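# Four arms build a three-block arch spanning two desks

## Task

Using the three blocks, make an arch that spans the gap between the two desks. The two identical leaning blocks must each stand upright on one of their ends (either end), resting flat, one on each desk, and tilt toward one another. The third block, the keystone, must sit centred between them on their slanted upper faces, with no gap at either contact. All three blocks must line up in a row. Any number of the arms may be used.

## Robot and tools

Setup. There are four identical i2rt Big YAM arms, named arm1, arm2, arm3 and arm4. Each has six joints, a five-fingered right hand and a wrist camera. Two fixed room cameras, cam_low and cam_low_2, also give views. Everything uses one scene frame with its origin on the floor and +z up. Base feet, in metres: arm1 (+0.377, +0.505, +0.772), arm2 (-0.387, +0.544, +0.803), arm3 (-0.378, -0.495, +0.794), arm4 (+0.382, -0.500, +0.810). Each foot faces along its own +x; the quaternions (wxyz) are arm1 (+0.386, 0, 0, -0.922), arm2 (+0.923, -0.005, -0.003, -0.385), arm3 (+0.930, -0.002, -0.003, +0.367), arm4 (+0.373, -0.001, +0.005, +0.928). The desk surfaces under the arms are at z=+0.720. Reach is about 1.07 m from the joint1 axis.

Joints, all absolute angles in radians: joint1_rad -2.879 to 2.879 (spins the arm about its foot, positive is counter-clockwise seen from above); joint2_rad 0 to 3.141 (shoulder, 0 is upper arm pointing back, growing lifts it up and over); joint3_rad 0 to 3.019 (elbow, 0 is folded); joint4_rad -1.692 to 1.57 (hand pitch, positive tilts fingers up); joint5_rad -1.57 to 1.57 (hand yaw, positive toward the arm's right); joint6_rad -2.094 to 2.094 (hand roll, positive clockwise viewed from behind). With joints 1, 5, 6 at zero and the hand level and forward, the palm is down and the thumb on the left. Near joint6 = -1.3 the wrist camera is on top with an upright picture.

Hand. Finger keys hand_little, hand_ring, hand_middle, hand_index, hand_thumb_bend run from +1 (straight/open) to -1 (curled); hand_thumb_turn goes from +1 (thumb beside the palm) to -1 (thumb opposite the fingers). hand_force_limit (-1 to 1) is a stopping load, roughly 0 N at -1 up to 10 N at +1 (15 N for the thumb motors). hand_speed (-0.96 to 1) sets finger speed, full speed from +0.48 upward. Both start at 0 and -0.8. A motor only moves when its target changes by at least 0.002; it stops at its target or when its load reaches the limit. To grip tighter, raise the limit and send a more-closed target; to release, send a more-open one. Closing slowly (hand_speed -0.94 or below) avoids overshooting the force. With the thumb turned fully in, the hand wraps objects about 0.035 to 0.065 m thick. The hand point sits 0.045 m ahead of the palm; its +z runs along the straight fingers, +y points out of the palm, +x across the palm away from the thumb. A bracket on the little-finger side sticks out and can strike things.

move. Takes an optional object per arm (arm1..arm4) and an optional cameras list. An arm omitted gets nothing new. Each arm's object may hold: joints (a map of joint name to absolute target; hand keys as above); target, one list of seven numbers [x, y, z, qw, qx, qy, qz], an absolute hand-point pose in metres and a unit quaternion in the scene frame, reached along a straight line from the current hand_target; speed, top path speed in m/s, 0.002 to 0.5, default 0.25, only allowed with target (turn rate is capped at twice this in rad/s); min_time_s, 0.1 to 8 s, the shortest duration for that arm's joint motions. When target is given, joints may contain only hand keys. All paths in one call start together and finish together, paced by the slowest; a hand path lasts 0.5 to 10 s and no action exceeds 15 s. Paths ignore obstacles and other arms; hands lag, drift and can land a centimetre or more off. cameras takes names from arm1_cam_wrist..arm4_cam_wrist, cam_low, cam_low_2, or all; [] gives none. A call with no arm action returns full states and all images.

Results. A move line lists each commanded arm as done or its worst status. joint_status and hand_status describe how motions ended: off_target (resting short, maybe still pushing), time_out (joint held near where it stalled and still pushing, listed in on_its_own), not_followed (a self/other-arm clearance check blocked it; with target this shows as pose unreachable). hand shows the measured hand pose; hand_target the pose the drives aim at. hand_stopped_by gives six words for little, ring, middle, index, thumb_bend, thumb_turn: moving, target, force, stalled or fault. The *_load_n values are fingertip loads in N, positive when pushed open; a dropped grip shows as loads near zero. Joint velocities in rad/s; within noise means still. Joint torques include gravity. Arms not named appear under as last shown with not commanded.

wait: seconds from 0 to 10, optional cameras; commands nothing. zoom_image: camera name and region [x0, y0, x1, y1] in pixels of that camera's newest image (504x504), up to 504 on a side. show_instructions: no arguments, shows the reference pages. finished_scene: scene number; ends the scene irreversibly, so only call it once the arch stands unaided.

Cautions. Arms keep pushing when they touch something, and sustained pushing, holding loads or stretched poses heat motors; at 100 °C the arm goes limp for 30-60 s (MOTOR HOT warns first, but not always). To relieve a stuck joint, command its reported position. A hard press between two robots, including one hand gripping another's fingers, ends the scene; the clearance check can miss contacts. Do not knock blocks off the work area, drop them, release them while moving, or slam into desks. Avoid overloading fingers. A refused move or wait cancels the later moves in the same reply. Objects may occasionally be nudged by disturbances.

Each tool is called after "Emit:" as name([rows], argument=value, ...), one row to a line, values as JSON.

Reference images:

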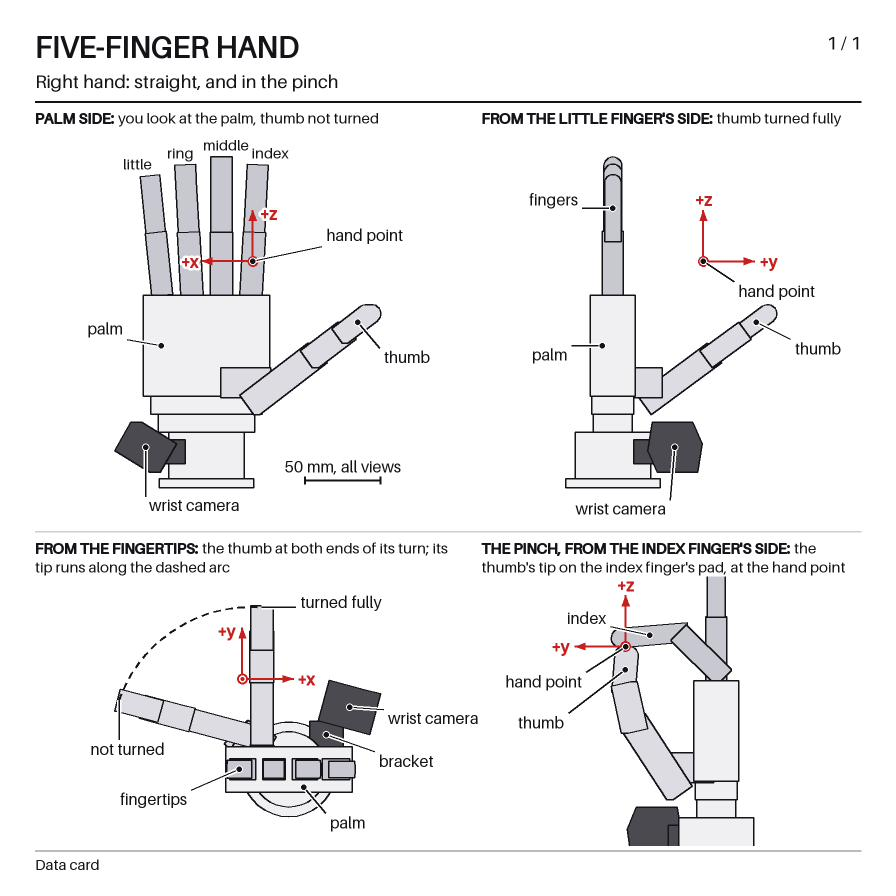

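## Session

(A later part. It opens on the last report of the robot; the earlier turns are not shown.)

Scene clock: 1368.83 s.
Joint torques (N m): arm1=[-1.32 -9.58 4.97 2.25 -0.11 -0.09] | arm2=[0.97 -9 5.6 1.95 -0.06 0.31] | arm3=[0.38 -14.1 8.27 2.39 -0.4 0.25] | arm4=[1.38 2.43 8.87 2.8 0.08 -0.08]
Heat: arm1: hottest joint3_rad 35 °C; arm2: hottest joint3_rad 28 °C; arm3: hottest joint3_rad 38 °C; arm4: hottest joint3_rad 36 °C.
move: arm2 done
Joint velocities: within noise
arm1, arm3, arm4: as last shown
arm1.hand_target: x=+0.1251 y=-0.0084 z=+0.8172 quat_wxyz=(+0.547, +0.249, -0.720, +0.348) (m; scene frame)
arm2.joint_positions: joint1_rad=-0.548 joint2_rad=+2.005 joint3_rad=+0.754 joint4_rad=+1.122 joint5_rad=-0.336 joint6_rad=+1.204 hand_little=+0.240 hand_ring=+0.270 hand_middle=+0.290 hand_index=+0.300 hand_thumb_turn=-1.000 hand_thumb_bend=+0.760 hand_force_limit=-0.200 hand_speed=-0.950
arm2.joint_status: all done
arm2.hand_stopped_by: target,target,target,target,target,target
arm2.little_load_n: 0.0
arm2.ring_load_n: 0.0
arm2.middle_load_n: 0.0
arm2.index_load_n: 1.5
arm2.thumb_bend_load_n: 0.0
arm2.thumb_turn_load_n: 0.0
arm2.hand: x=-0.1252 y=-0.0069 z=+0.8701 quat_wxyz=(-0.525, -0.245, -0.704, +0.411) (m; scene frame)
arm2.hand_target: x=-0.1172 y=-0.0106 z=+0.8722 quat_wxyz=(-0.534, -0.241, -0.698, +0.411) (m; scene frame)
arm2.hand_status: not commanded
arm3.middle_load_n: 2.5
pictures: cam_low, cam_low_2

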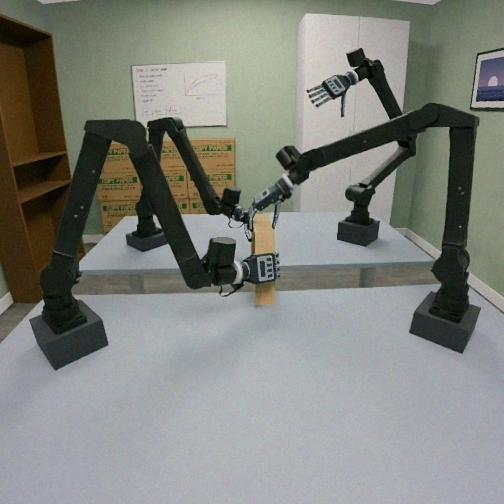

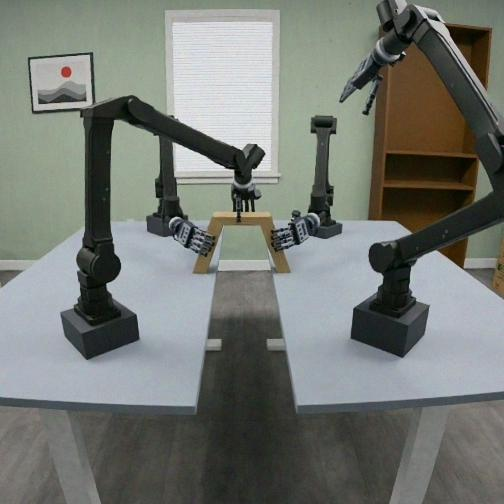

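Emit:
move(arm2={"target": [-0.117, -0.005, 0.872, 0.5348, 0.2409, 0.6987, -0.4111], "speed": 0.03, "joints": {"hand_speed": -0.95, "hand_force_limit": -0.1, "hand_little": 0.22, "hand_ring": 0.25, "hand_middle": 0.27, "hand_index": 0.28}}, cameras=["cam_low", "cam_low_2"])

Emit:
zoom_image(camera="cam_low", region=[246, 210, 276, 240])

Emit:
zoom_image(camera="cam_low", region=[240, 205, 290, 310])

Emit:
zoom_image(camera="cam_low_2", region=[185, 200, 300, 285])

Scene clock: 1376.27 s.
Joint torques (N m): arm1=[-1.55 -9.93 5.01 2.25 -0.1 -0.08] | arm2=[0.85 -9.11 4.45 2.11 -0.02 0.3] | arm3=[0.21 -13.86 8.28 2.33 -0.4 0.27] | arm4=[1.49 2.78 8.81 2.8 0.08 -0.09]
Heat: arm1: hottest joint3_rad 35 °C; arm2: hottest joint3_rad 28 °C; arm3: hottest joint3_rad 38 °C; arm4: hottest joint3_rad 36 °C.
move: arm2 done
Joint velocities: within noise
arm1, arm3, arm4: as last shown
arm1.joint_positions: joint1_rad=+0.548 joint2_rad=+1.805 joint3_rad=+0.675 joint4_rad=+0.951 joint5_rad=+0.434 joint6_rad=-1.259 hand_little=+0.290 hand_ring=+0.300 hand_middle=+0.300 hand_index=+0.286 hand_thumb_turn=-1.000 hand_thumb_bend=+0.670 hand_force_limit=-0.200 hand_speed=-0.950
arm1.ring_load_n: 0.0
arm1.hand: x=+0.1287 y=-0.0092 z=+0.8211 quat_wxyz=(+0.545, +0.249, -0.721, +0.348) (m; scene frame)
arm1.hand_target: x=+0.1251 y=-0.0084 z=+0.8171 quat_wxyz=(+0.547, +0.249, -0.720, +0.348) (m; scene frame)
arm2.joint_positions: joint1_rad=-0.544 joint2_rad=+2.005 joint3_rad=+0.754 joint4_rad=+1.129 joint5_rad=-0.334 joint6_rad=+1.205 hand_little=+0.220 hand_ring=+0.250 hand_middle=+0.270 hand_index=+0.281 hand_thumb_turn=-1.000 hand_thumb_bend=+0.760 hand_force_limit=-0.100 hand_speed=-0.950
arm2.joint_status: all done
arm2.hand_stopped_by: target,target,target,target,target,target
arm2.little_load_n: 0.0
arm2.ring_load_n: 0.0
arm2.middle_load_n: 0.0
arm2.index_load_n: 1.0
arm2.thumb_bend_load_n: 0.0
arm2.thumb_turn_load_n: 0.0
arm2.hand: x=-0.1235 y=-0.0065 z=+0.8718 quat_wxyz=(-0.527, -0.243, -0.702, +0.413) (m; scene frame)
arm2.hand_target: x=-0.1170 y=-0.0049 z=+0.8721 quat_wxyz=(-0.535, -0.241, -0.698, +0.411) (m; scene frame)
arm2.hand_status: done (0.007 m and 1.0 deg from the pose sent, 0.009 m and 1.4 deg at the start)
arm3.middle_load_n: 2.0
arm3.thumb_turn_load_n: 1.0
pictures: cam_low, cam_low_2

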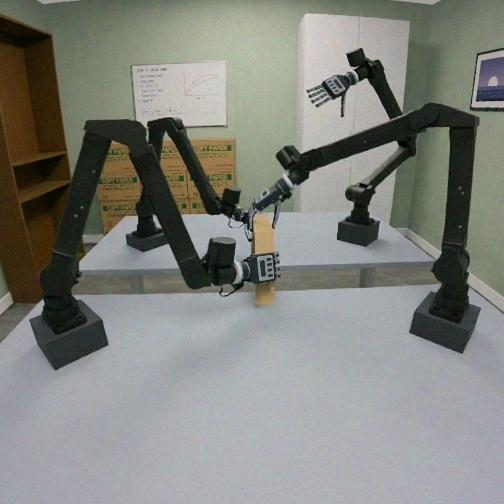

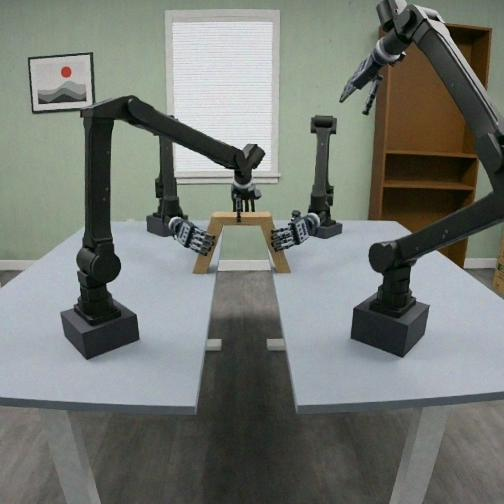

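Scaled by 16.800 from the camera's 504x504 image, which has a finer 720x720 frame.

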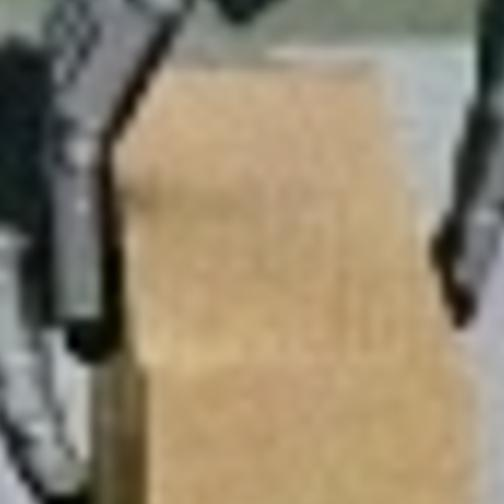

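Scaled by 4.800 from the camera's 504x504 image, which has a finer 720x720 frame.

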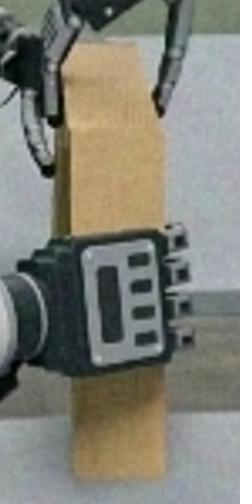

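Scaled by 4.383 from the camera's 504x504 image, which has a finer 720x720 frame.

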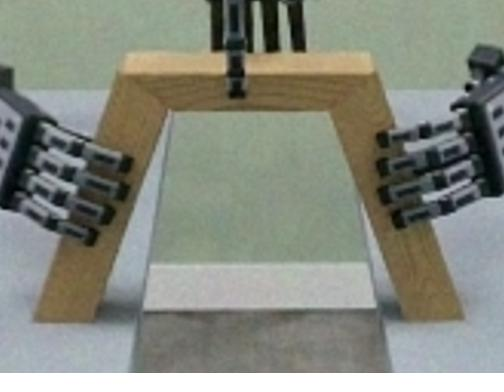

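Emit:
zoom_image(camera="cam_low_2", region=[208, 208, 233, 233])

Emit:
zoom_image(camera="cam_low_2", region=[252, 208, 277, 233])

Emit:
zoom_image(camera="cam_low_2", region=[185, 255, 215, 285])

Scaled by 20.160 from the camera's 504x504 image, which has a finer 720x720 frame.

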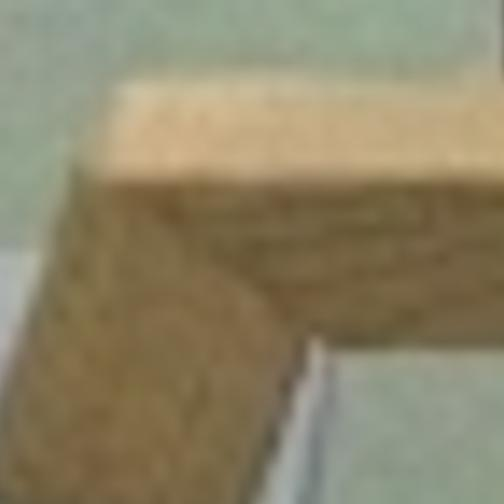

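Scaled by 20.160 from the camera's 504x504 image, which has a finer 720x720 frame.

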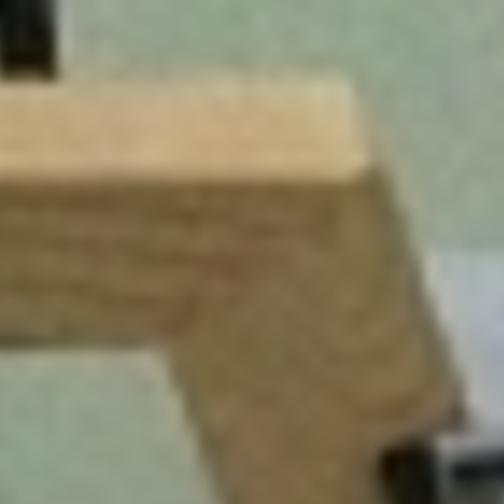

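Scaled by 16.800 from the camera's 504x504 image, which has a finer 720x720 frame.

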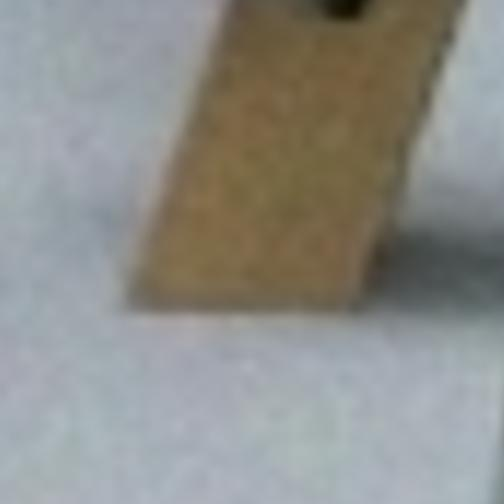

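Emit:
move(arm1={"joints": {"hand_speed": -0.94, "hand_little": 0.36, "hand_ring": 0.36, "hand_middle": 0.36, "hand_index": 0.35, "hand_thumb_bend": 0.74}}, arm2={"joints": {"hand_speed": -0.94, "hand_little": 0.30, "hand_ring": 0.33, "hand_middle": 0.35, "hand_index": 0.36, "hand_thumb_bend": 0.80}}, cameras=[])

Emit:
move(arm1={"joints": {"hand_speed": -0.85, "hand_little": 0.75, "hand_ring": 0.75, "hand_middle": 0.75, "hand_index": 0.75, "hand_thumb_bend": 1.0}}, arm2={"joints": {"hand_speed": -0.85, "hand_little": 0.75, "hand_ring": 0.75, "hand_middle": 0.75, "hand_index": 0.75, "hand_thumb_bend": 1.0}}, cameras=["cam_low", "cam_low_2", "arm4_cam_wrist"])

Emit:
zoom_image(camera="cam_low", region=[246, 210, 276, 240])

Emit:
zoom_image(camera="arm4_cam_wrist", region=[160, 210, 240, 290])

Emit:
zoom_image(camera="cam_low_2", region=[185, 200, 300, 285])

Scene clock: 1387.57 s.
Joint torques (N m): arm1=[-1.38 -9.93 5.01 2.25 0.06 -0.08] | arm2=[0.91 -9.17 4.41 1.96 -0.02 0.28] | arm3=[0.32 -14.15 8.25 2.37 -0.39 0.26] | arm4=[1.73 2.49 8.81 2.81 0.08 -0.11]
Heat: arm1: hottest joint3_rad 35 °C; arm2: hottest joint3_rad 28 °C; arm3: hottest joint3_rad 38 °C; arm4: hottest joint3_rad 36 °C.
move: arm1 done; arm2 done
Joint velocities: within noise
arm1.joint_positions: joint1_rad=+0.548 joint2_rad=+1.805 joint3_rad=+0.675 joint4_rad=+0.951 joint5_rad=+0.431 joint6_rad=-1.259 hand_little=+0.360 hand_ring=+0.360 hand_middle=+0.360 hand_index=+0.350 hand_thumb_turn=-1.000 hand_thumb_bend=+0.740 hand_force_limit=-0.200 hand_speed=-0.940
arm1.joint_status: all done
arm1.hand_stopped_by: target,target,target,target,target,target
arm1.little_load_n: 0.0
arm1.ring_load_n: 0.0
arm1.middle_load_n: 0.5
arm1.index_load_n: 0.0
arm1.thumb_bend_load_n: 0.0
arm1.thumb_turn_load_n: 0.5
arm1.hand: x=+0.1292 y=-0.0098 z=+0.8208 quat_wxyz=(+0.544, +0.250, -0.720, +0.349) (m; scene frame)
arm1.hand_target: x=+0.1251 y=-0.0084 z=+0.8171 quat_wxyz=(+0.547, +0.249, -0.720, +0.348) (m; scene frame)
arm1.hand_status: not commanded
arm2.joint_positions: joint1_rad=-0.544 joint2_rad=+2.005 joint3_rad=+0.754 joint4_rad=+1.132 joint5_rad=-0.334 joint6_rad=+1.205 hand_little=+0.300 hand_ring=+0.330 hand_middle=+0.350 hand_index=+0.360 hand_thumb_turn=-1.000 hand_thumb_bend=+0.800 hand_force_limit=-0.100 hand_speed=-0.940
arm2.joint_status: all done
arm2.hand_stopped_by: target,target,target,target,target,target
arm2.little_load_n: 0.0
arm2.ring_load_n: 0.0
arm2.middle_load_n: 0.0
arm2.index_load_n: 0.0
arm2.thumb_bend_load_n: 0.0
arm2.thumb_turn_load_n: -0.5
arm2.hand: x=-0.1235 y=-0.0066 z=+0.8726 quat_wxyz=(-0.528, -0.243, -0.701, +0.414) (m; scene frame)
arm2.hand_target: x=-0.1170 y=-0.0050 z=+0.8721 quat_wxyz=(-0.534, -0.241, -0.698, +0.411) (m; scene frame)
arm2.hand_status: not commanded
arm3, arm4: as last shown
arm3.joint_positions: joint1_rad=+0.043 joint2_rad=+1.672 joint3_rad=+1.280 joint4_rad=-0.379 joint5_rad=-0.620 joint6_rad=-0.564 hand_little=+0.228 hand_ring=+0.257 hand_middle=+0.268 hand_index=+0.274 hand_thumb_turn=-1.000 hand_thumb_bend=+0.678 hand_force_limit=-0.600 hand_speed=-0.950
arm3.little_load_n: 1.5
arm3.middle_load_n: 2.5
arm3.thumb_turn_load_n: 1.5
arm3.hand: x=-0.0331 y=+0.0103 z=+0.9376 quat_wxyz=(-0.464, +0.885, +0.027, +0.012) (m; scene frame)
pictures: none
No camera images: "cameras" was empty.

Scene clock: 1389.27 s.
Joint torques (N m): arm1=[-1.73 -9.88 4.97 2.26 0.05 -0.08] | arm2=[1.03 -9.29 4.44 1.92 -0.01 0.3] | arm3=[0.21 -14.04 8.25 2.39 -0.39 0.25] | arm4=[1.44 2.55 8.85 2.85 0.09 -0.11]
Heat: arm1: hottest joint3_rad 35 °C; arm2: hottest joint3_rad 28 °C; arm3: hottest joint3_rad 38 °C; arm4: hottest joint3_rad 36 °C.
move: arm1 done; arm2 done
Joint velocities: within noise
arm1.joint_positions: joint1_rad=+0.548 joint2_rad=+1.805 joint3_rad=+0.675 joint4_rad=+0.951 joint5_rad=+0.430 joint6_rad=-1.259 hand_little=+0.750 hand_ring=+0.750 hand_middle=+0.750 hand_index=+0.750 hand_thumb_turn=-1.000 hand_thumb_bend=+1.000 hand_force_limit=-0.200 hand_speed=-0.850
arm1.joint_status: all done
arm1.hand_stopped_by: target,target,target,target,target,target
arm1.little_load_n: 0.0
arm1.ring_load_n: 0.0
arm1.middle_load_n: 0.0
arm1.index_load_n: 0.0
arm1.thumb_bend_load_n: 0.0
arm1.thumb_turn_load_n: 0.0
arm1.hand: x=+0.1292 y=-0.0099 z=+0.8208 quat_wxyz=(+0.544, +0.250, -0.720, +0.349) (m; scene frame)
arm1.hand_target: x=+0.1251 y=-0.0084 z=+0.8171 quat_wxyz=(+0.547, +0.249, -0.720, +0.348) (m; scene frame)
arm1.hand_status: not commanded
arm2.joint_positions: joint1_rad=-0.544 joint2_rad=+2.005 joint3_rad=+0.754 joint4_rad=+1.132 joint5_rad=-0.334 joint6_rad=+1.205 hand_little=+0.750 hand_ring=+0.750 hand_middle=+0.750 hand_index=+0.750 hand_thumb_turn=-1.000 hand_thumb_bend=+1.000 hand_force_limit=-0.100 hand_speed=-0.850
arm2.joint_status: all done
arm2.hand_stopped_by: target,target,target,target,target,target
arm2.little_load_n: 0.0
arm2.ring_load_n: 0.0
arm2.middle_load_n: 0.0
arm2.index_load_n: 0.0
arm2.thumb_bend_load_n: 0.0
arm2.thumb_turn_load_n: 0.0
arm2.hand: x=-0.1235 y=-0.0066 z=+0.8726 quat_wxyz=(-0.528, -0.243, -0.701, +0.414) (m; scene frame)
arm2.hand_target: x=-0.1170 y=-0.0050 z=+0.8721 quat_wxyz=(-0.534, -0.241, -0.698, +0.411) (m; scene frame)
arm2.hand_status: not commanded
arm3.joint_positions: joint1_rad=+0.043 joint2_rad=+1.672 joint3_rad=+1.280 joint4_rad=-0.379 joint5_rad=-0.620 joint6_rad=-0.564 hand_little=+0.228 hand_ring=+0.257 hand_middle=+0.268 hand_index=+0.274 hand_thumb_turn=-1.000 hand_thumb_bend=+0.678 hand_force_limit=-0.600 hand_speed=-0.950
arm3.joint_status: not commanded
arm3.hand_stopped_by: force,force,force,force,target,target
arm3.little_load_n: 1.5
arm3.ring_load_n: 0.0
arm3.middle_load_n: 2.0
arm3.index_load_n: 2.0
arm3.thumb_bend_load_n: 5.5
arm3.thumb_turn_load_n: 1.5
arm3.hand: x=-0.0331 y=+0.0103 z=+0.9376 quat_wxyz=(-0.464, +0.885, +0.027, +0.012) (m; scene frame)
arm3.hand_target: x=-0.0381 y=+0.0147 z=+0.9263 quat_wxyz=(-0.462, +0.887, +0.027, +0.006) (m; scene frame)
arm3.hand_status: not commanded
arm4.joint_positions: joint1_rad=-0.413 joint2_rad=+0.602 joint3_rad=+1.437 joint4_rad=-1.316 joint5_rad=+0.076 joint6_rad=-0.995 hand_little=+1.000 hand_ring=+1.000 hand_middle=+1.000 hand_index=+1.000 hand_thumb_turn=+1.000 hand_thumb_bend=+1.000 hand_force_limit=+0.000 hand_speed=-0.800
arm4.joint_status: not commanded
arm4.hand_stopped_by: target,target,target,target,target,target
arm4.little_load_n: 0.0
arm4.ring_load_n: 0.0
arm4.middle_load_n: 0.0
arm4.index_load_n: 0.0
arm4.thumb_bend_load_n: 0.0
arm4.thumb_turn_load_n: 0.0
arm4.hand: x=+0.3469 y=-0.2802 z=+1.3173 quat_wxyz=(-0.482, +0.672, +0.532, +0.181) (m; scene frame)
arm4.hand_target: x=+0.3475 y=-0.2816 z=+1.3260 quat_wxyz=(-0.491, +0.668, +0.528, +0.184) (m; scene frame)
arm4.hand_status: not commanded
pictures: arm4_cam_wrist, cam_low, cam_low_2

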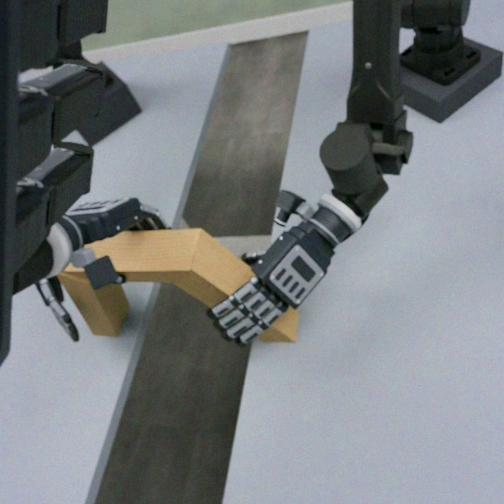

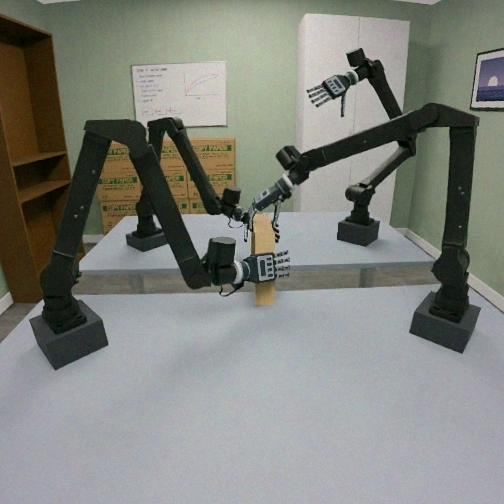

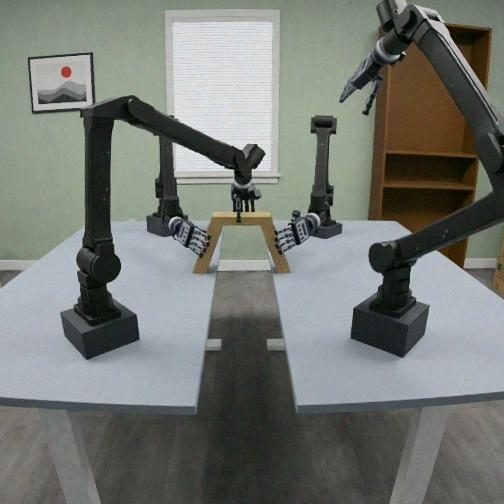

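Scaled by 16.800 from the camera's 504x504 image, which has a finer 720x720 frame.

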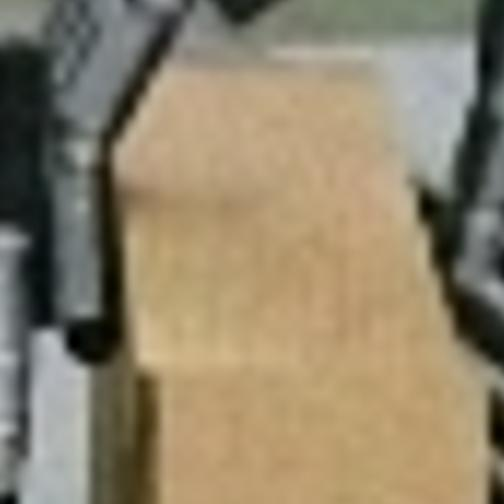

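Scaled by 6.300 from the camera's 504x504 image, which has a finer 720x720 frame.

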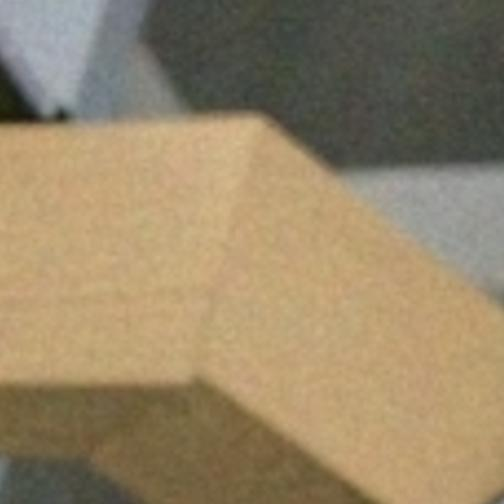

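Scaled by 4.383 from the camera's 504x504 image, which has a finer 720x720 frame.

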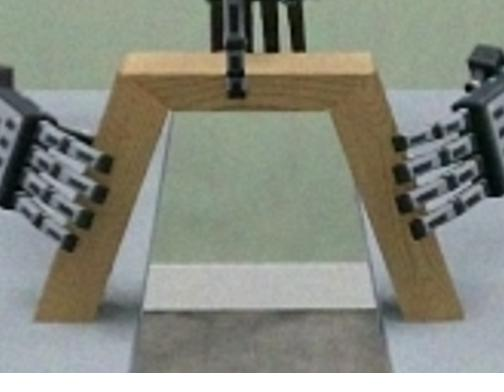

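Emit:
zoom_image(camera="cam_low", region=[240, 205, 290, 310])

Emit:
zoom_image(camera="cam_low", region=[245, 285, 285, 310])

Emit:
zoom_image(camera="arm4_cam_wrist", region=[45, 230, 125, 310])

Scaled by 4.800 from the camera's 504x504 image, which has a finer 720x720 frame.

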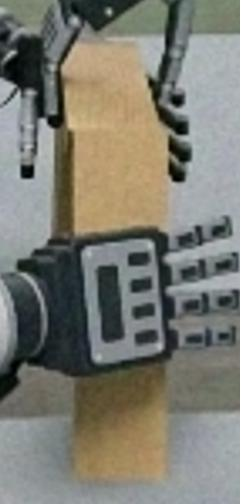

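Scaled by 12.600 from the camera's 504x504 image, which has a finer 720x720 frame.

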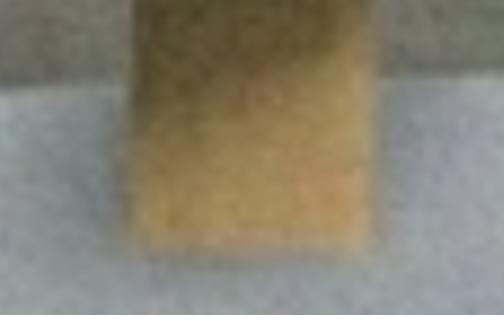

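Scaled by 6.300 from the camera's 504x504 image, which has a finer 720x720 frame.

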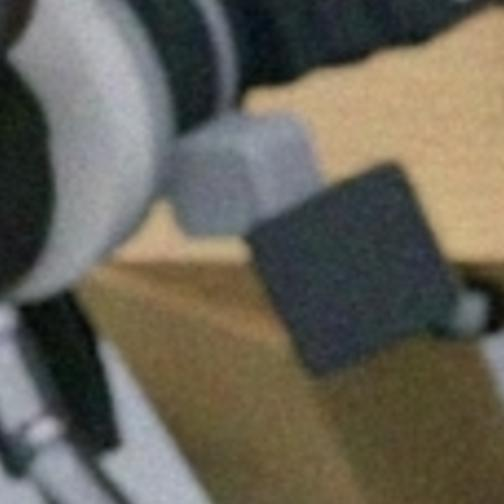

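Emit:
move(arm3={"joints": {"hand_speed": -0.95, "hand_thumb_bend": 0.72}}, cameras=["cam_low", "cam_low_2", "arm4_cam_wrist"])

Emit:
zoom_image(camera="cam_low", region=[246, 210, 276, 240])

Emit:
zoom_image(camera="arm4_cam_wrist", region=[160, 210, 240, 290])

Scene clock: 1405.30 s.
Joint torques (N m): arm1=[-1.49 -9.99 4.98 2.26 0.06 -0.08] | arm2=[0.79 -9.35 4.4 1.94 -0.02 0.29] | arm3=[0.26 -13.98 8.28 2.35 -0.4 0.25] | arm4=[1.9 2.49 9.01 2.85 0.09 -0.1]
Heat: arm1: hottest joint3_rad 35 °C; arm2: hottest joint3_rad 28 °C; arm3: hottest joint3_rad 38 °C; arm4: hottest joint3_rad 36 °C.
move: arm3 done
Joint velocities: within noise
arm1, arm2, arm4: as last shown
arm1.ring_load_n: -0.5
arm1.thumb_bend_load_n: -0.5
arm2.thumb_turn_load_n: -0.5
arm3.joint_positions: joint1_rad=+0.043 joint2_rad=+1.672 joint3_rad=+1.280 joint4_rad=-0.379 joint5_rad=-0.620 joint6_rad=-0.564 hand_little=+0.228 hand_ring=+0.257 hand_middle=+0.268 hand_index=+0.273 hand_thumb_turn=-1.000 hand_thumb_bend=+0.720 hand_force_limit=-0.600 hand_speed=-0.950
arm3.joint_status: all done
arm3.hand_stopped_by: force,force,force,force,target,target
arm3.little_load_n: 0.5
arm3.ring_load_n: 0.0
arm3.middle_load_n: 0.0
arm3.index_load_n: 0.0
arm3.thumb_bend_load_n: 0.0
arm3.thumb_turn_load_n: 0.0
arm3.hand: x=-0.0333 y=+0.0104 z=+0.9376 quat_wxyz=(-0.464, +0.885, +0.027, +0.012) (m; scene frame)
arm3.hand_target: x=-0.0382 y=+0.0148 z=+0.9263 quat_wxyz=(-0.462, +0.887, +0.027, +0.006) (m; scene frame)
arm3.hand_status: not commanded
pictures: arm4_cam_wrist, cam_low, cam_low_2

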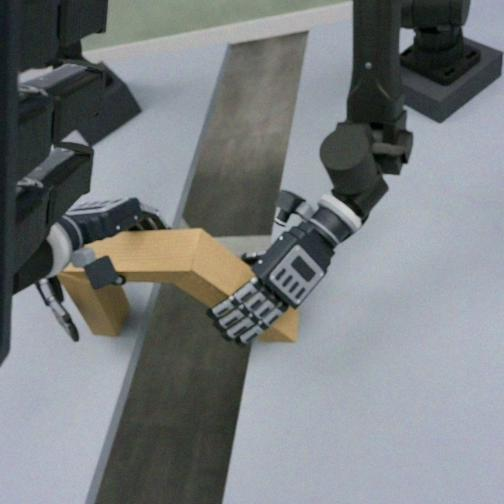

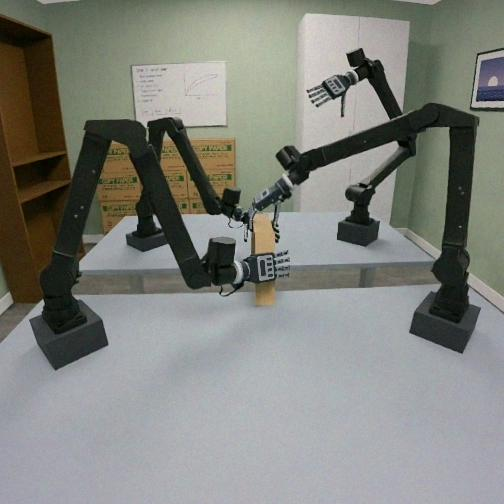

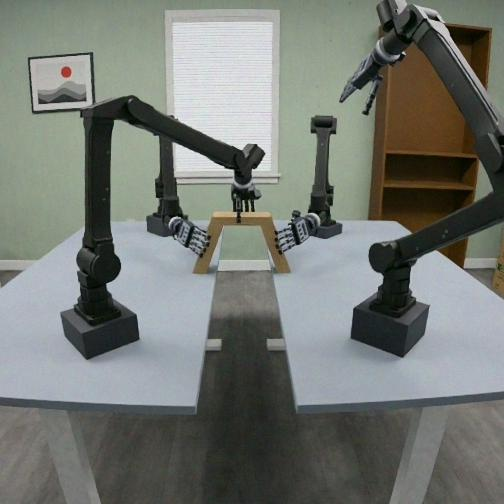

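Scaled by 16.800 from the camera's 504x504 image, which has a finer 720x720 frame.

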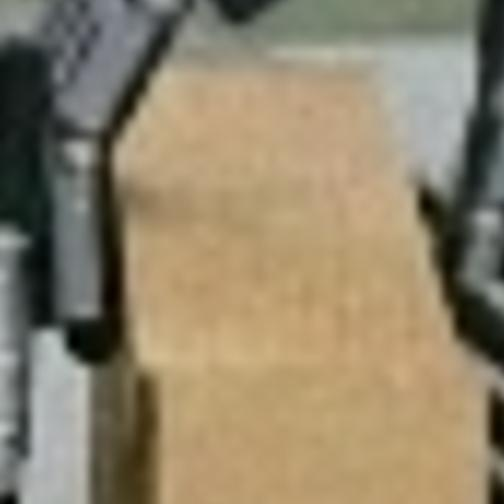

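Scaled by 6.300 from the camera's 504x504 image, which has a finer 720x720 frame.

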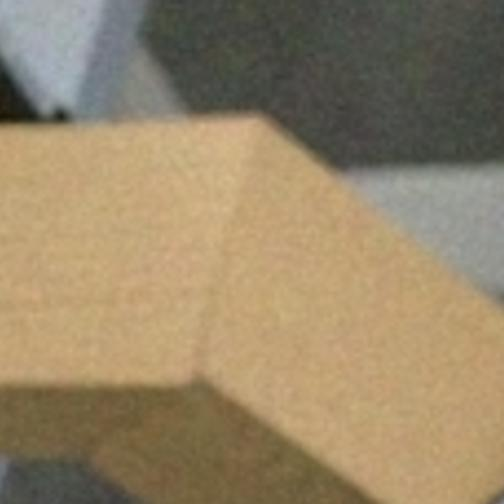

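Emit:
move(arm3={"joints": {"hand_speed": -0.95, "hand_force_limit": -0.4, "hand_little": 0.19, "hand_ring": 0.22, "hand_middle": 0.23, "hand_index": 0.235}}, cameras=["cam_low", "cam_low_2", "arm4_cam_wrist"])

Emit:
zoom_image(camera="cam_low", region=[246, 210, 276, 240])

Emit:
zoom_image(camera="arm4_cam_wrist", region=[160, 210, 240, 290])

Scene clock: 1411.10 s.
Joint torques (N m): arm1=[-1.55 -9.99 5.08 2.24 0.08 -0.09] | arm2=[1.03 -9.17 4.37 1.95 -0.02 0.29] | arm3=[0.15 -13.98 8.27 2.39 -0.39 0.25] | arm4=[1.38 2.32 8.81 2.92 0.09 -0.09]
Heat: arm1: hottest joint3_rad 35 °C; arm2: hottest joint3_rad 28 °C; arm3: hottest joint3_rad 38 °C; arm4: hottest joint3_rad 36 °C.
move: arm3 done
Joint velocities: within noise
arm1, arm2, arm4: as last shown
arm1.ring_load_n: 0.0
arm1.thumb_bend_load_n: 0.0
arm1.thumb_turn_load_n: 0.5
arm2.thumb_turn_load_n: 0.0
arm3.joint_positions: joint1_rad=+0.043 joint2_rad=+1.672 joint3_rad=+1.280 joint4_rad=-0.379 joint5_rad=-0.620 joint6_rad=-0.564 hand_little=+0.190 hand_ring=+0.220 hand_middle=+0.241 hand_index=+0.238 hand_thumb_turn=-1.000 hand_thumb_bend=+0.721 hand_force_limit=-0.400 hand_speed=-0.950
arm3.joint_status: all done
arm3.hand_stopped_by: target,target,force,force,target,target
arm3.little_load_n: 1.5
arm3.ring_load_n: 1.5
arm3.middle_load_n: 0.5
arm3.index_load_n: 4.0
arm3.thumb_bend_load_n: 6.0
arm3.thumb_turn_load_n: 0.5
arm3.hand: x=-0.0333 y=+0.0104 z=+0.9376 quat_wxyz=(-0.464, +0.885, +0.027, +0.012) (m; scene frame)
arm3.hand_target: x=-0.0381 y=+0.0147 z=+0.9263 quat_wxyz=(-0.462, +0.887, +0.027, +0.006) (m; scene frame)
arm3.hand_status: not commanded
arm4.middle_load_n: -0.5
pictures: arm4_cam_wrist, cam_low, cam_low_2

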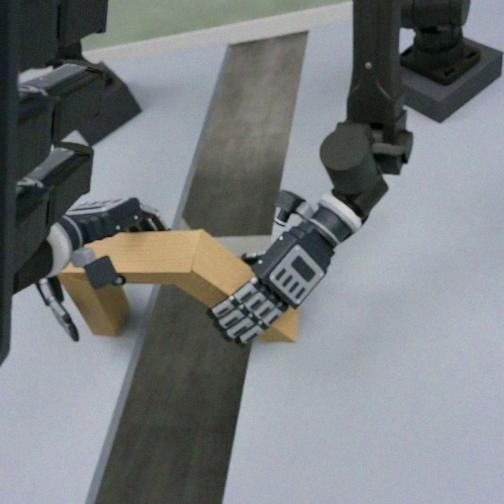

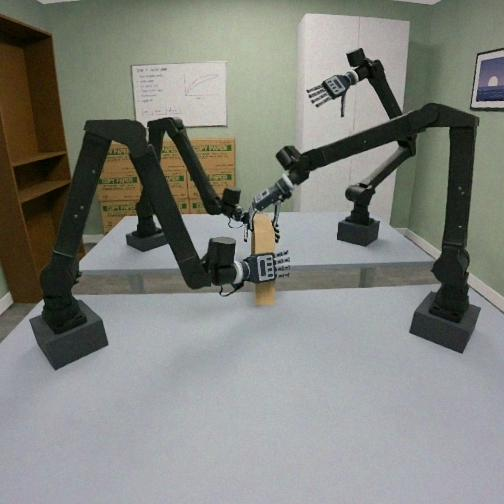

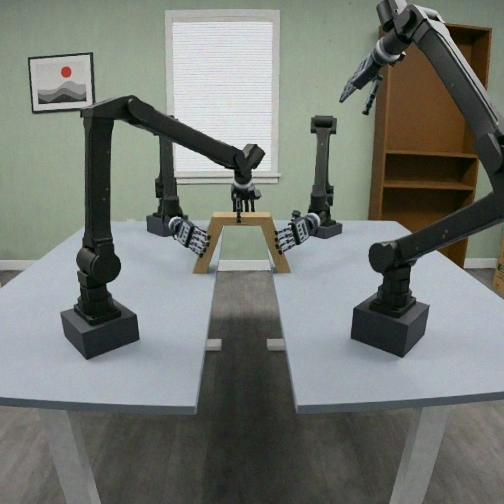

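Scaled by 16.800 from the camera's 504x504 image, which has a finer 720x720 frame.

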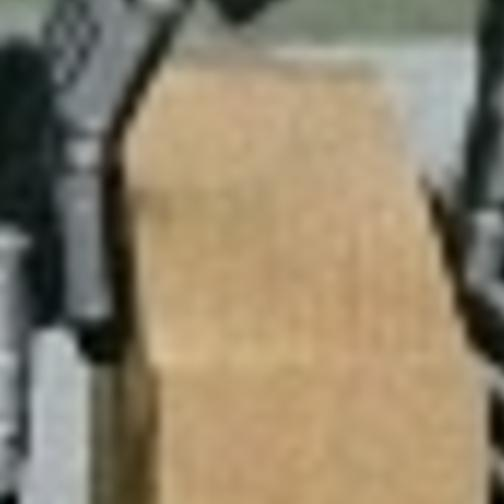

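Scaled by 6.300 from the camera's 504x504 image, which has a finer 720x720 frame.

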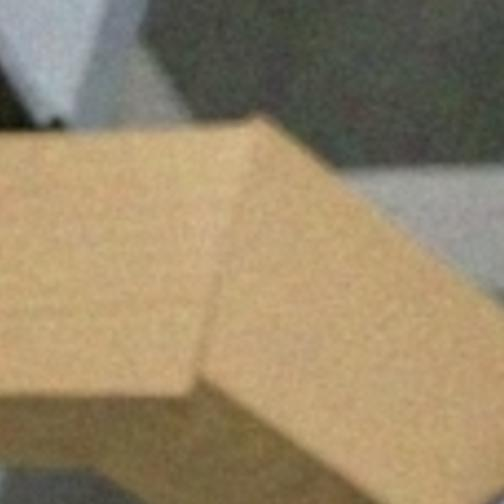

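Emit:
move(arm3={"joints": {"hand_speed": -0.95, "hand_little": 0.30, "hand_ring": 0.32, "hand_middle": 0.34, "hand_index": 0.34, "hand_thumb_bend": 0.80}}, cameras=[])

Emit:
move(arm3={"joints": {"hand_speed": -0.88, "hand_little": 0.9, "hand_ring": 0.9, "hand_middle": 0.9, "hand_index": 0.9, "hand_thumb_bend": 1.0}}, cameras=["cam_low", "cam_low_2", "arm4_cam_wrist"])

Emit:
zoom_image(camera="cam_low", region=[246, 210, 276, 240])

Emit:
zoom_image(camera="arm4_cam_wrist", region=[160, 210, 240, 290])

Emit:
zoom_image(camera="cam_low_2", region=[205, 200, 280, 240])

Scene clock: 1419.60 s.
Joint torques (N m): arm1=[-1.08 -9.99 5.07 2.25 0.07 -0.08] | arm2=[0.85 -9.35 4.37 1.94 -0.01 0.31] | arm3=[0.21 -14.04 8.25 2.33 -0.4 0.24] | arm4=[1.44 2.78 8.8 2.82 0.07 -0.09]
Heat: arm1: hottest joint3_rad 34 °C; arm2: hottest joint3_rad 28 °C; arm3: hottest joint3_rad 38 °C; arm4: hottest joint3_rad 36 °C.
move: arm3 done
Joint velocities: within noise
arm1, arm2, arm4: as last shown
arm1.little_load_n: -0.5
arm1.thumb_turn_load_n: 0.0
arm3.joint_positions: joint1_rad=+0.044 joint2_rad=+1.672 joint3_rad=+1.280 joint4_rad=-0.379 joint5_rad=-0.620 joint6_rad=-0.564 hand_little=+0.300 hand_ring=+0.320 hand_middle=+0.340 hand_index=+0.340 hand_thumb_turn=-1.000 hand_thumb_bend=+0.800 hand_force_limit=-0.400 hand_speed=-0.950
arm3.joint_status: all done
arm3.hand_stopped_by: target,target,target,target,target,target
arm3.little_load_n: 0.0
arm3.ring_load_n: 0.0
arm3.middle_load_n: 0.0
arm3.index_load_n: 0.0
arm3.thumb_bend_load_n: 0.0
arm3.thumb_turn_load_n: 0.0
arm3.hand: x=-0.0335 y=+0.0105 z=+0.9376 quat_wxyz=(-0.464, +0.885, +0.027, +0.012) (m; scene frame)
arm3.hand_target: x=-0.0382 y=+0.0148 z=+0.9263 quat_wxyz=(-0.462, +0.887, +0.027, +0.006) (m; scene frame)
arm3.hand_status: not commanded
pictures: none
No camera images: "cameras" was empty.

Scene clock: 1421.87 s.
Joint torques (N m): arm1=[-1.73 -9.76 4.94 2.3 0.06 -0.08] | arm2=[0.91 -9.52 4.45 2 0 0.31] | arm3=[0.26 -14.1 8.24 2.37 -0.4 0.26] | arm4=[1.79 2.96 8.91 2.78 0.08 -0.09]
Heat: arm1: hottest joint3_rad 34 °C; arm2: hottest joint3_rad 28 °C; arm3: hottest joint3_rad 38 °C; arm4: hottest joint3_rad 36 °C.
move: arm3 done
Joint velocities: within noise
arm1, arm2, arm4: as last shown
arm1.little_load_n: 0.0
arm1.thumb_turn_load_n: 0.5
arm3.joint_positions: joint1_rad=+0.044 joint2_rad=+1.672 joint3_rad=+1.280 joint4_rad=-0.379 joint5_rad=-0.620 joint6_rad=-0.564 hand_little=+0.900 hand_ring=+0.900 hand_middle=+0.900 hand_index=+0.900 hand_thumb_turn=-1.000 hand_thumb_bend=+1.000 hand_force_limit=-0.400 hand_speed=-0.880
arm3.joint_status: all done
arm3.hand_stopped_by: target,target,target,target,target,target
arm3.little_load_n: 0.0
arm3.ring_load_n: 0.0
arm3.middle_load_n: 0.0
arm3.index_load_n: 0.0
arm3.thumb_bend_load_n: 0.0
arm3.thumb_turn_load_n: 0.0
arm3.hand: x=-0.0335 y=+0.0105 z=+0.9376 quat_wxyz=(-0.464, +0.885, +0.027, +0.012) (m; scene frame)
arm3.hand_target: x=-0.0382 y=+0.0148 z=+0.9263 quat_wxyz=(-0.462, +0.887, +0.027, +0.006) (m; scene frame)
arm3.hand_status: not commanded
arm4.middle_load_n: 0.0
pictures: arm4_cam_wrist, cam_low, cam_low_2

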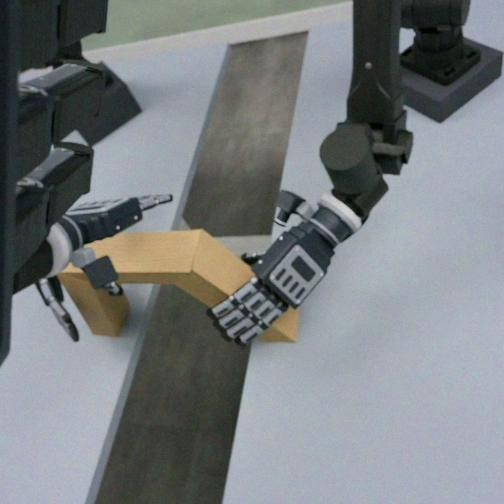

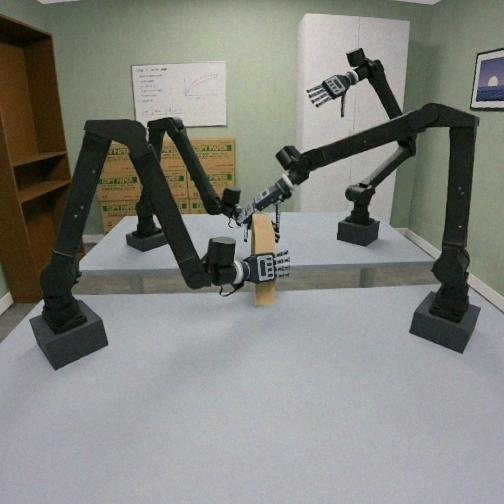

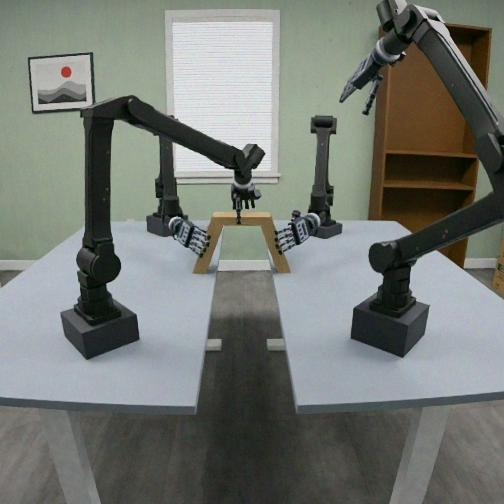

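Scaled by 16.800 from the camera's 504x504 image, which has a finer 720x720 frame.

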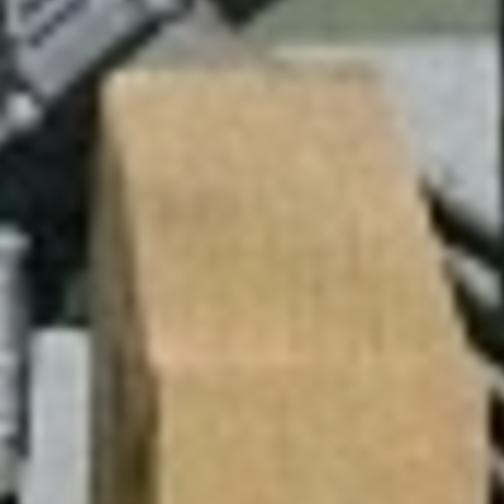

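Scaled by 6.300 from the camera's 504x504 image, which has a finer 720x720 frame.

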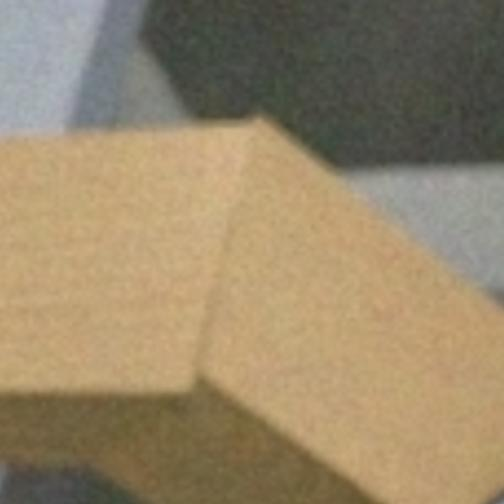

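Scaled by 6.720 from the camera's 504x504 image, which has a finer 720x720 frame.

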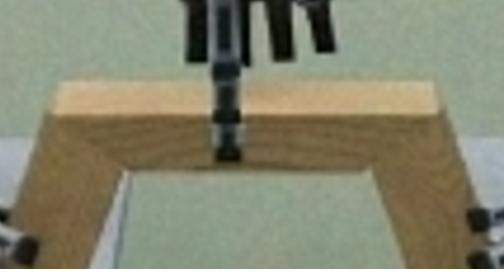

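Emit:
move(arm3={"target": [-0.024, 0.025, 1.04, 0.4620, -0.8868, -0.0270, -0.0060], "speed": 0.07}, cameras=["cam_low", "cam_low_2"])

Emit:
move(arm1={"target": [0.222, -0.012, 0.855, 0.5469, 0.2493, -0.7196, 0.3477], "speed": 0.08}, arm2={"target": [-0.212, -0.008, 0.915, 0.5348, 0.2409, 0.6987, -0.4111], "speed": 0.08}, cameras=["cam_low", "cam_low_2"])

Scene clock: 1429.70 s.
Joint torques (N m): arm1=[-1.61 -9.88 5.05 2.25 0.07 -0.07] | arm2=[0.91 -9.17 4.42 1.96 -0.02 0.29] | arm3=[-0.21 -18.32 15.06 1.25 -0.56 0.19] | arm4=[1.38 2.9 8.9 2.84 0.07 -0.1]
Heat: arm1: hottest joint3_rad 34 °C; arm2: hottest joint3_rad 28 °C; arm3: hottest joint3_rad 39 °C; arm4: hottest joint3_rad 36 °C.
move: arm3 off_target
Joint velocities: within noise
arm1, arm2, arm4: as last shown
arm2.middle_load_n: -0.5
arm3.joint_positions: joint1_rad=+0.044 joint2_rad=+1.672 joint3_rad=+1.469 joint4_rad=-0.656 joint5_rad=-0.622 joint6_rad=-0.564 hand_little=+0.900 hand_ring=+0.900 hand_middle=+0.900 hand_index=+0.900 hand_thumb_turn=-1.000 hand_thumb_bend=+1.000 hand_force_limit=-0.400 hand_speed=-0.880
arm3.joint_status: not commanded
arm3.hand_stopped_by: target,target,target,target,target,target
arm3.little_load_n: 0.0
arm3.ring_load_n: -0.5
arm3.middle_load_n: 0.0
arm3.index_load_n: 0.0
arm3.thumb_bend_load_n: 0.0
arm3.thumb_turn_load_n: 0.0
arm3.hand: x=-0.0327 y=+0.0123 z=+0.9970 quat_wxyz=(-0.438, +0.899, +0.013, -0.016) (m; scene frame)
arm3.hand_target: x=-0.0256 y=+0.0232 z=+1.0401 quat_wxyz=(-0.462, +0.886, +0.027, +0.006) (m; scene frame)
arm3.hand_status: off_target (0.046 m and 4.3 deg from the pose sent, 0.104 m and 0.8 deg at the start)
arm4.thumb_turn_load_n: 0.5
pictures: cam_low, cam_low_2

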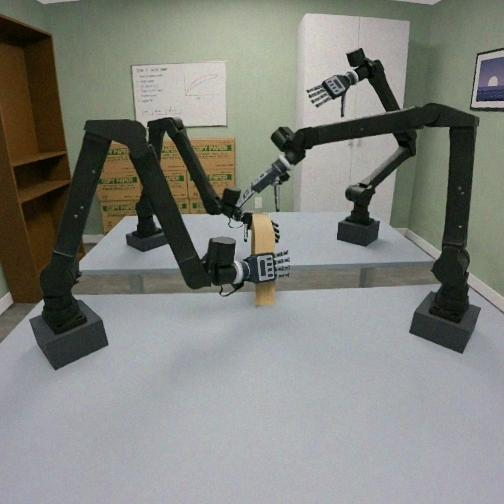

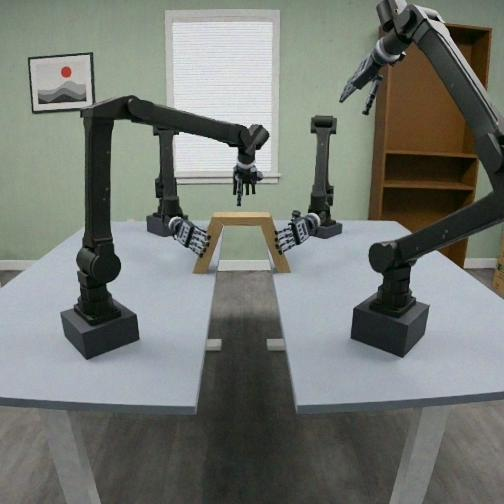

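Scene clock: 1431.70 s.
Joint torques (N m): arm1=[-0.15 -11.46 5.09 1.32 0.28 0.09] | arm2=[-0.5 -10.34 4.11 0.99 -0.12 0.07] | arm3=[-0.56 -18.37 15.04 1.21 -0.55 0.21] | arm4=[1.55 2.43 8.83 2.76 0.09 -0.12]
Heat: arm1: hottest joint3_rad 34 °C; arm2: hottest joint3_rad 28 °C; arm3: hottest joint3_rad 39 °C; arm4: hottest joint3_rad 36 °C.
move: arm1 done; arm2 done
Joint velocities: within noise
arm1.joint_positions: joint1_rad=+0.770 joint2_rad=+1.702 joint3_rad=+0.668 joint4_rad=+0.829 joint5_rad=+0.658 joint6_rad=-1.223 hand_little=+0.750 hand_ring=+0.750 hand_middle=+0.750 hand_index=+0.750 hand_thumb_turn=-1.000 hand_thumb_bend=+1.000 hand_force_limit=-0.200 hand_speed=-0.850
arm1.joint_status: not commanded
arm1.hand_stopped_by: target,target,target,target,target,target
arm1.little_load_n: 0.0
arm1.ring_load_n: 0.0
arm1.middle_load_n: 0.0
arm1.index_load_n: 0.0
arm1.thumb_bend_load_n: 0.0
arm1.thumb_turn_load_n: 0.0
arm1.hand: x=+0.2177 y=-0.0137 z=+0.8509 quat_wxyz=(+0.549, +0.252, -0.720, +0.343) (m; scene frame)
arm1.hand_target: x=+0.2219 y=-0.0121 z=+0.8551 quat_wxyz=(+0.547, +0.249, -0.719, +0.348) (m; scene frame)
arm1.hand_status: done (0.006 m and 0.7 deg from the pose sent, 0.099 m and 0.4 deg at the start)
arm2.joint_positions: joint1_rad=-0.743 joint2_rad=+1.886 joint3_rad=+0.728 joint4_rad=+1.041 joint5_rad=-0.548 joint6_rad=+1.203 hand_little=+0.750 hand_ring=+0.750 hand_middle=+0.750 hand_index=+0.750 hand_thumb_turn=-1.000 hand_thumb_bend=+1.000 hand_force_limit=-0.100 hand_speed=-0.850
arm2.joint_status: not commanded
arm2.hand_stopped_by: target,target,target,target,target,target
arm2.little_load_n: 0.0
arm2.ring_load_n: 0.0
arm2.middle_load_n: 0.0
arm2.index_load_n: 0.0
arm2.thumb_bend_load_n: 0.0
arm2.thumb_turn_load_n: 0.0
arm2.hand: x=-0.2078 y=-0.0097 z=+0.9130 quat_wxyz=(-0.538, -0.243, -0.697, +0.407) (m; scene frame)
arm2.hand_target: x=-0.2120 y=-0.0081 z=+0.9151 quat_wxyz=(-0.535, -0.241, -0.698, +0.411) (m; scene frame)
arm2.hand_status: done (0.005 m and 0.7 deg from the pose sent, 0.098 m and 1.0 deg at the start)
arm3, arm4: as last shown
arm3.ring_load_n: 0.0
arm4.thumb_turn_load_n: 0.0
pictures: cam_low, cam_low_2

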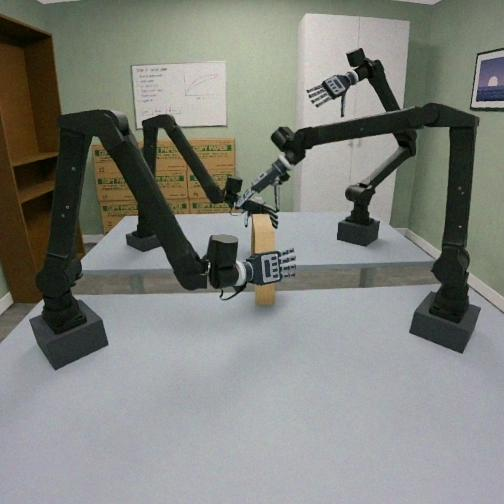

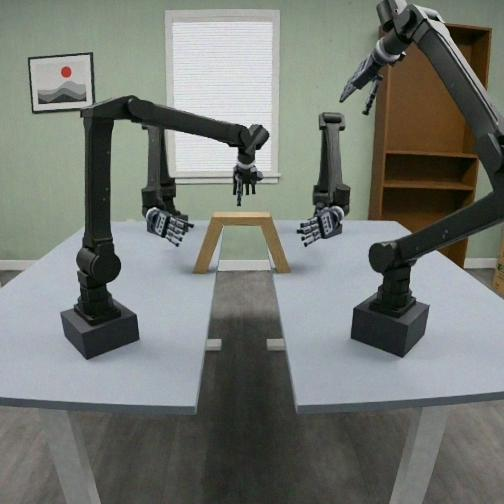

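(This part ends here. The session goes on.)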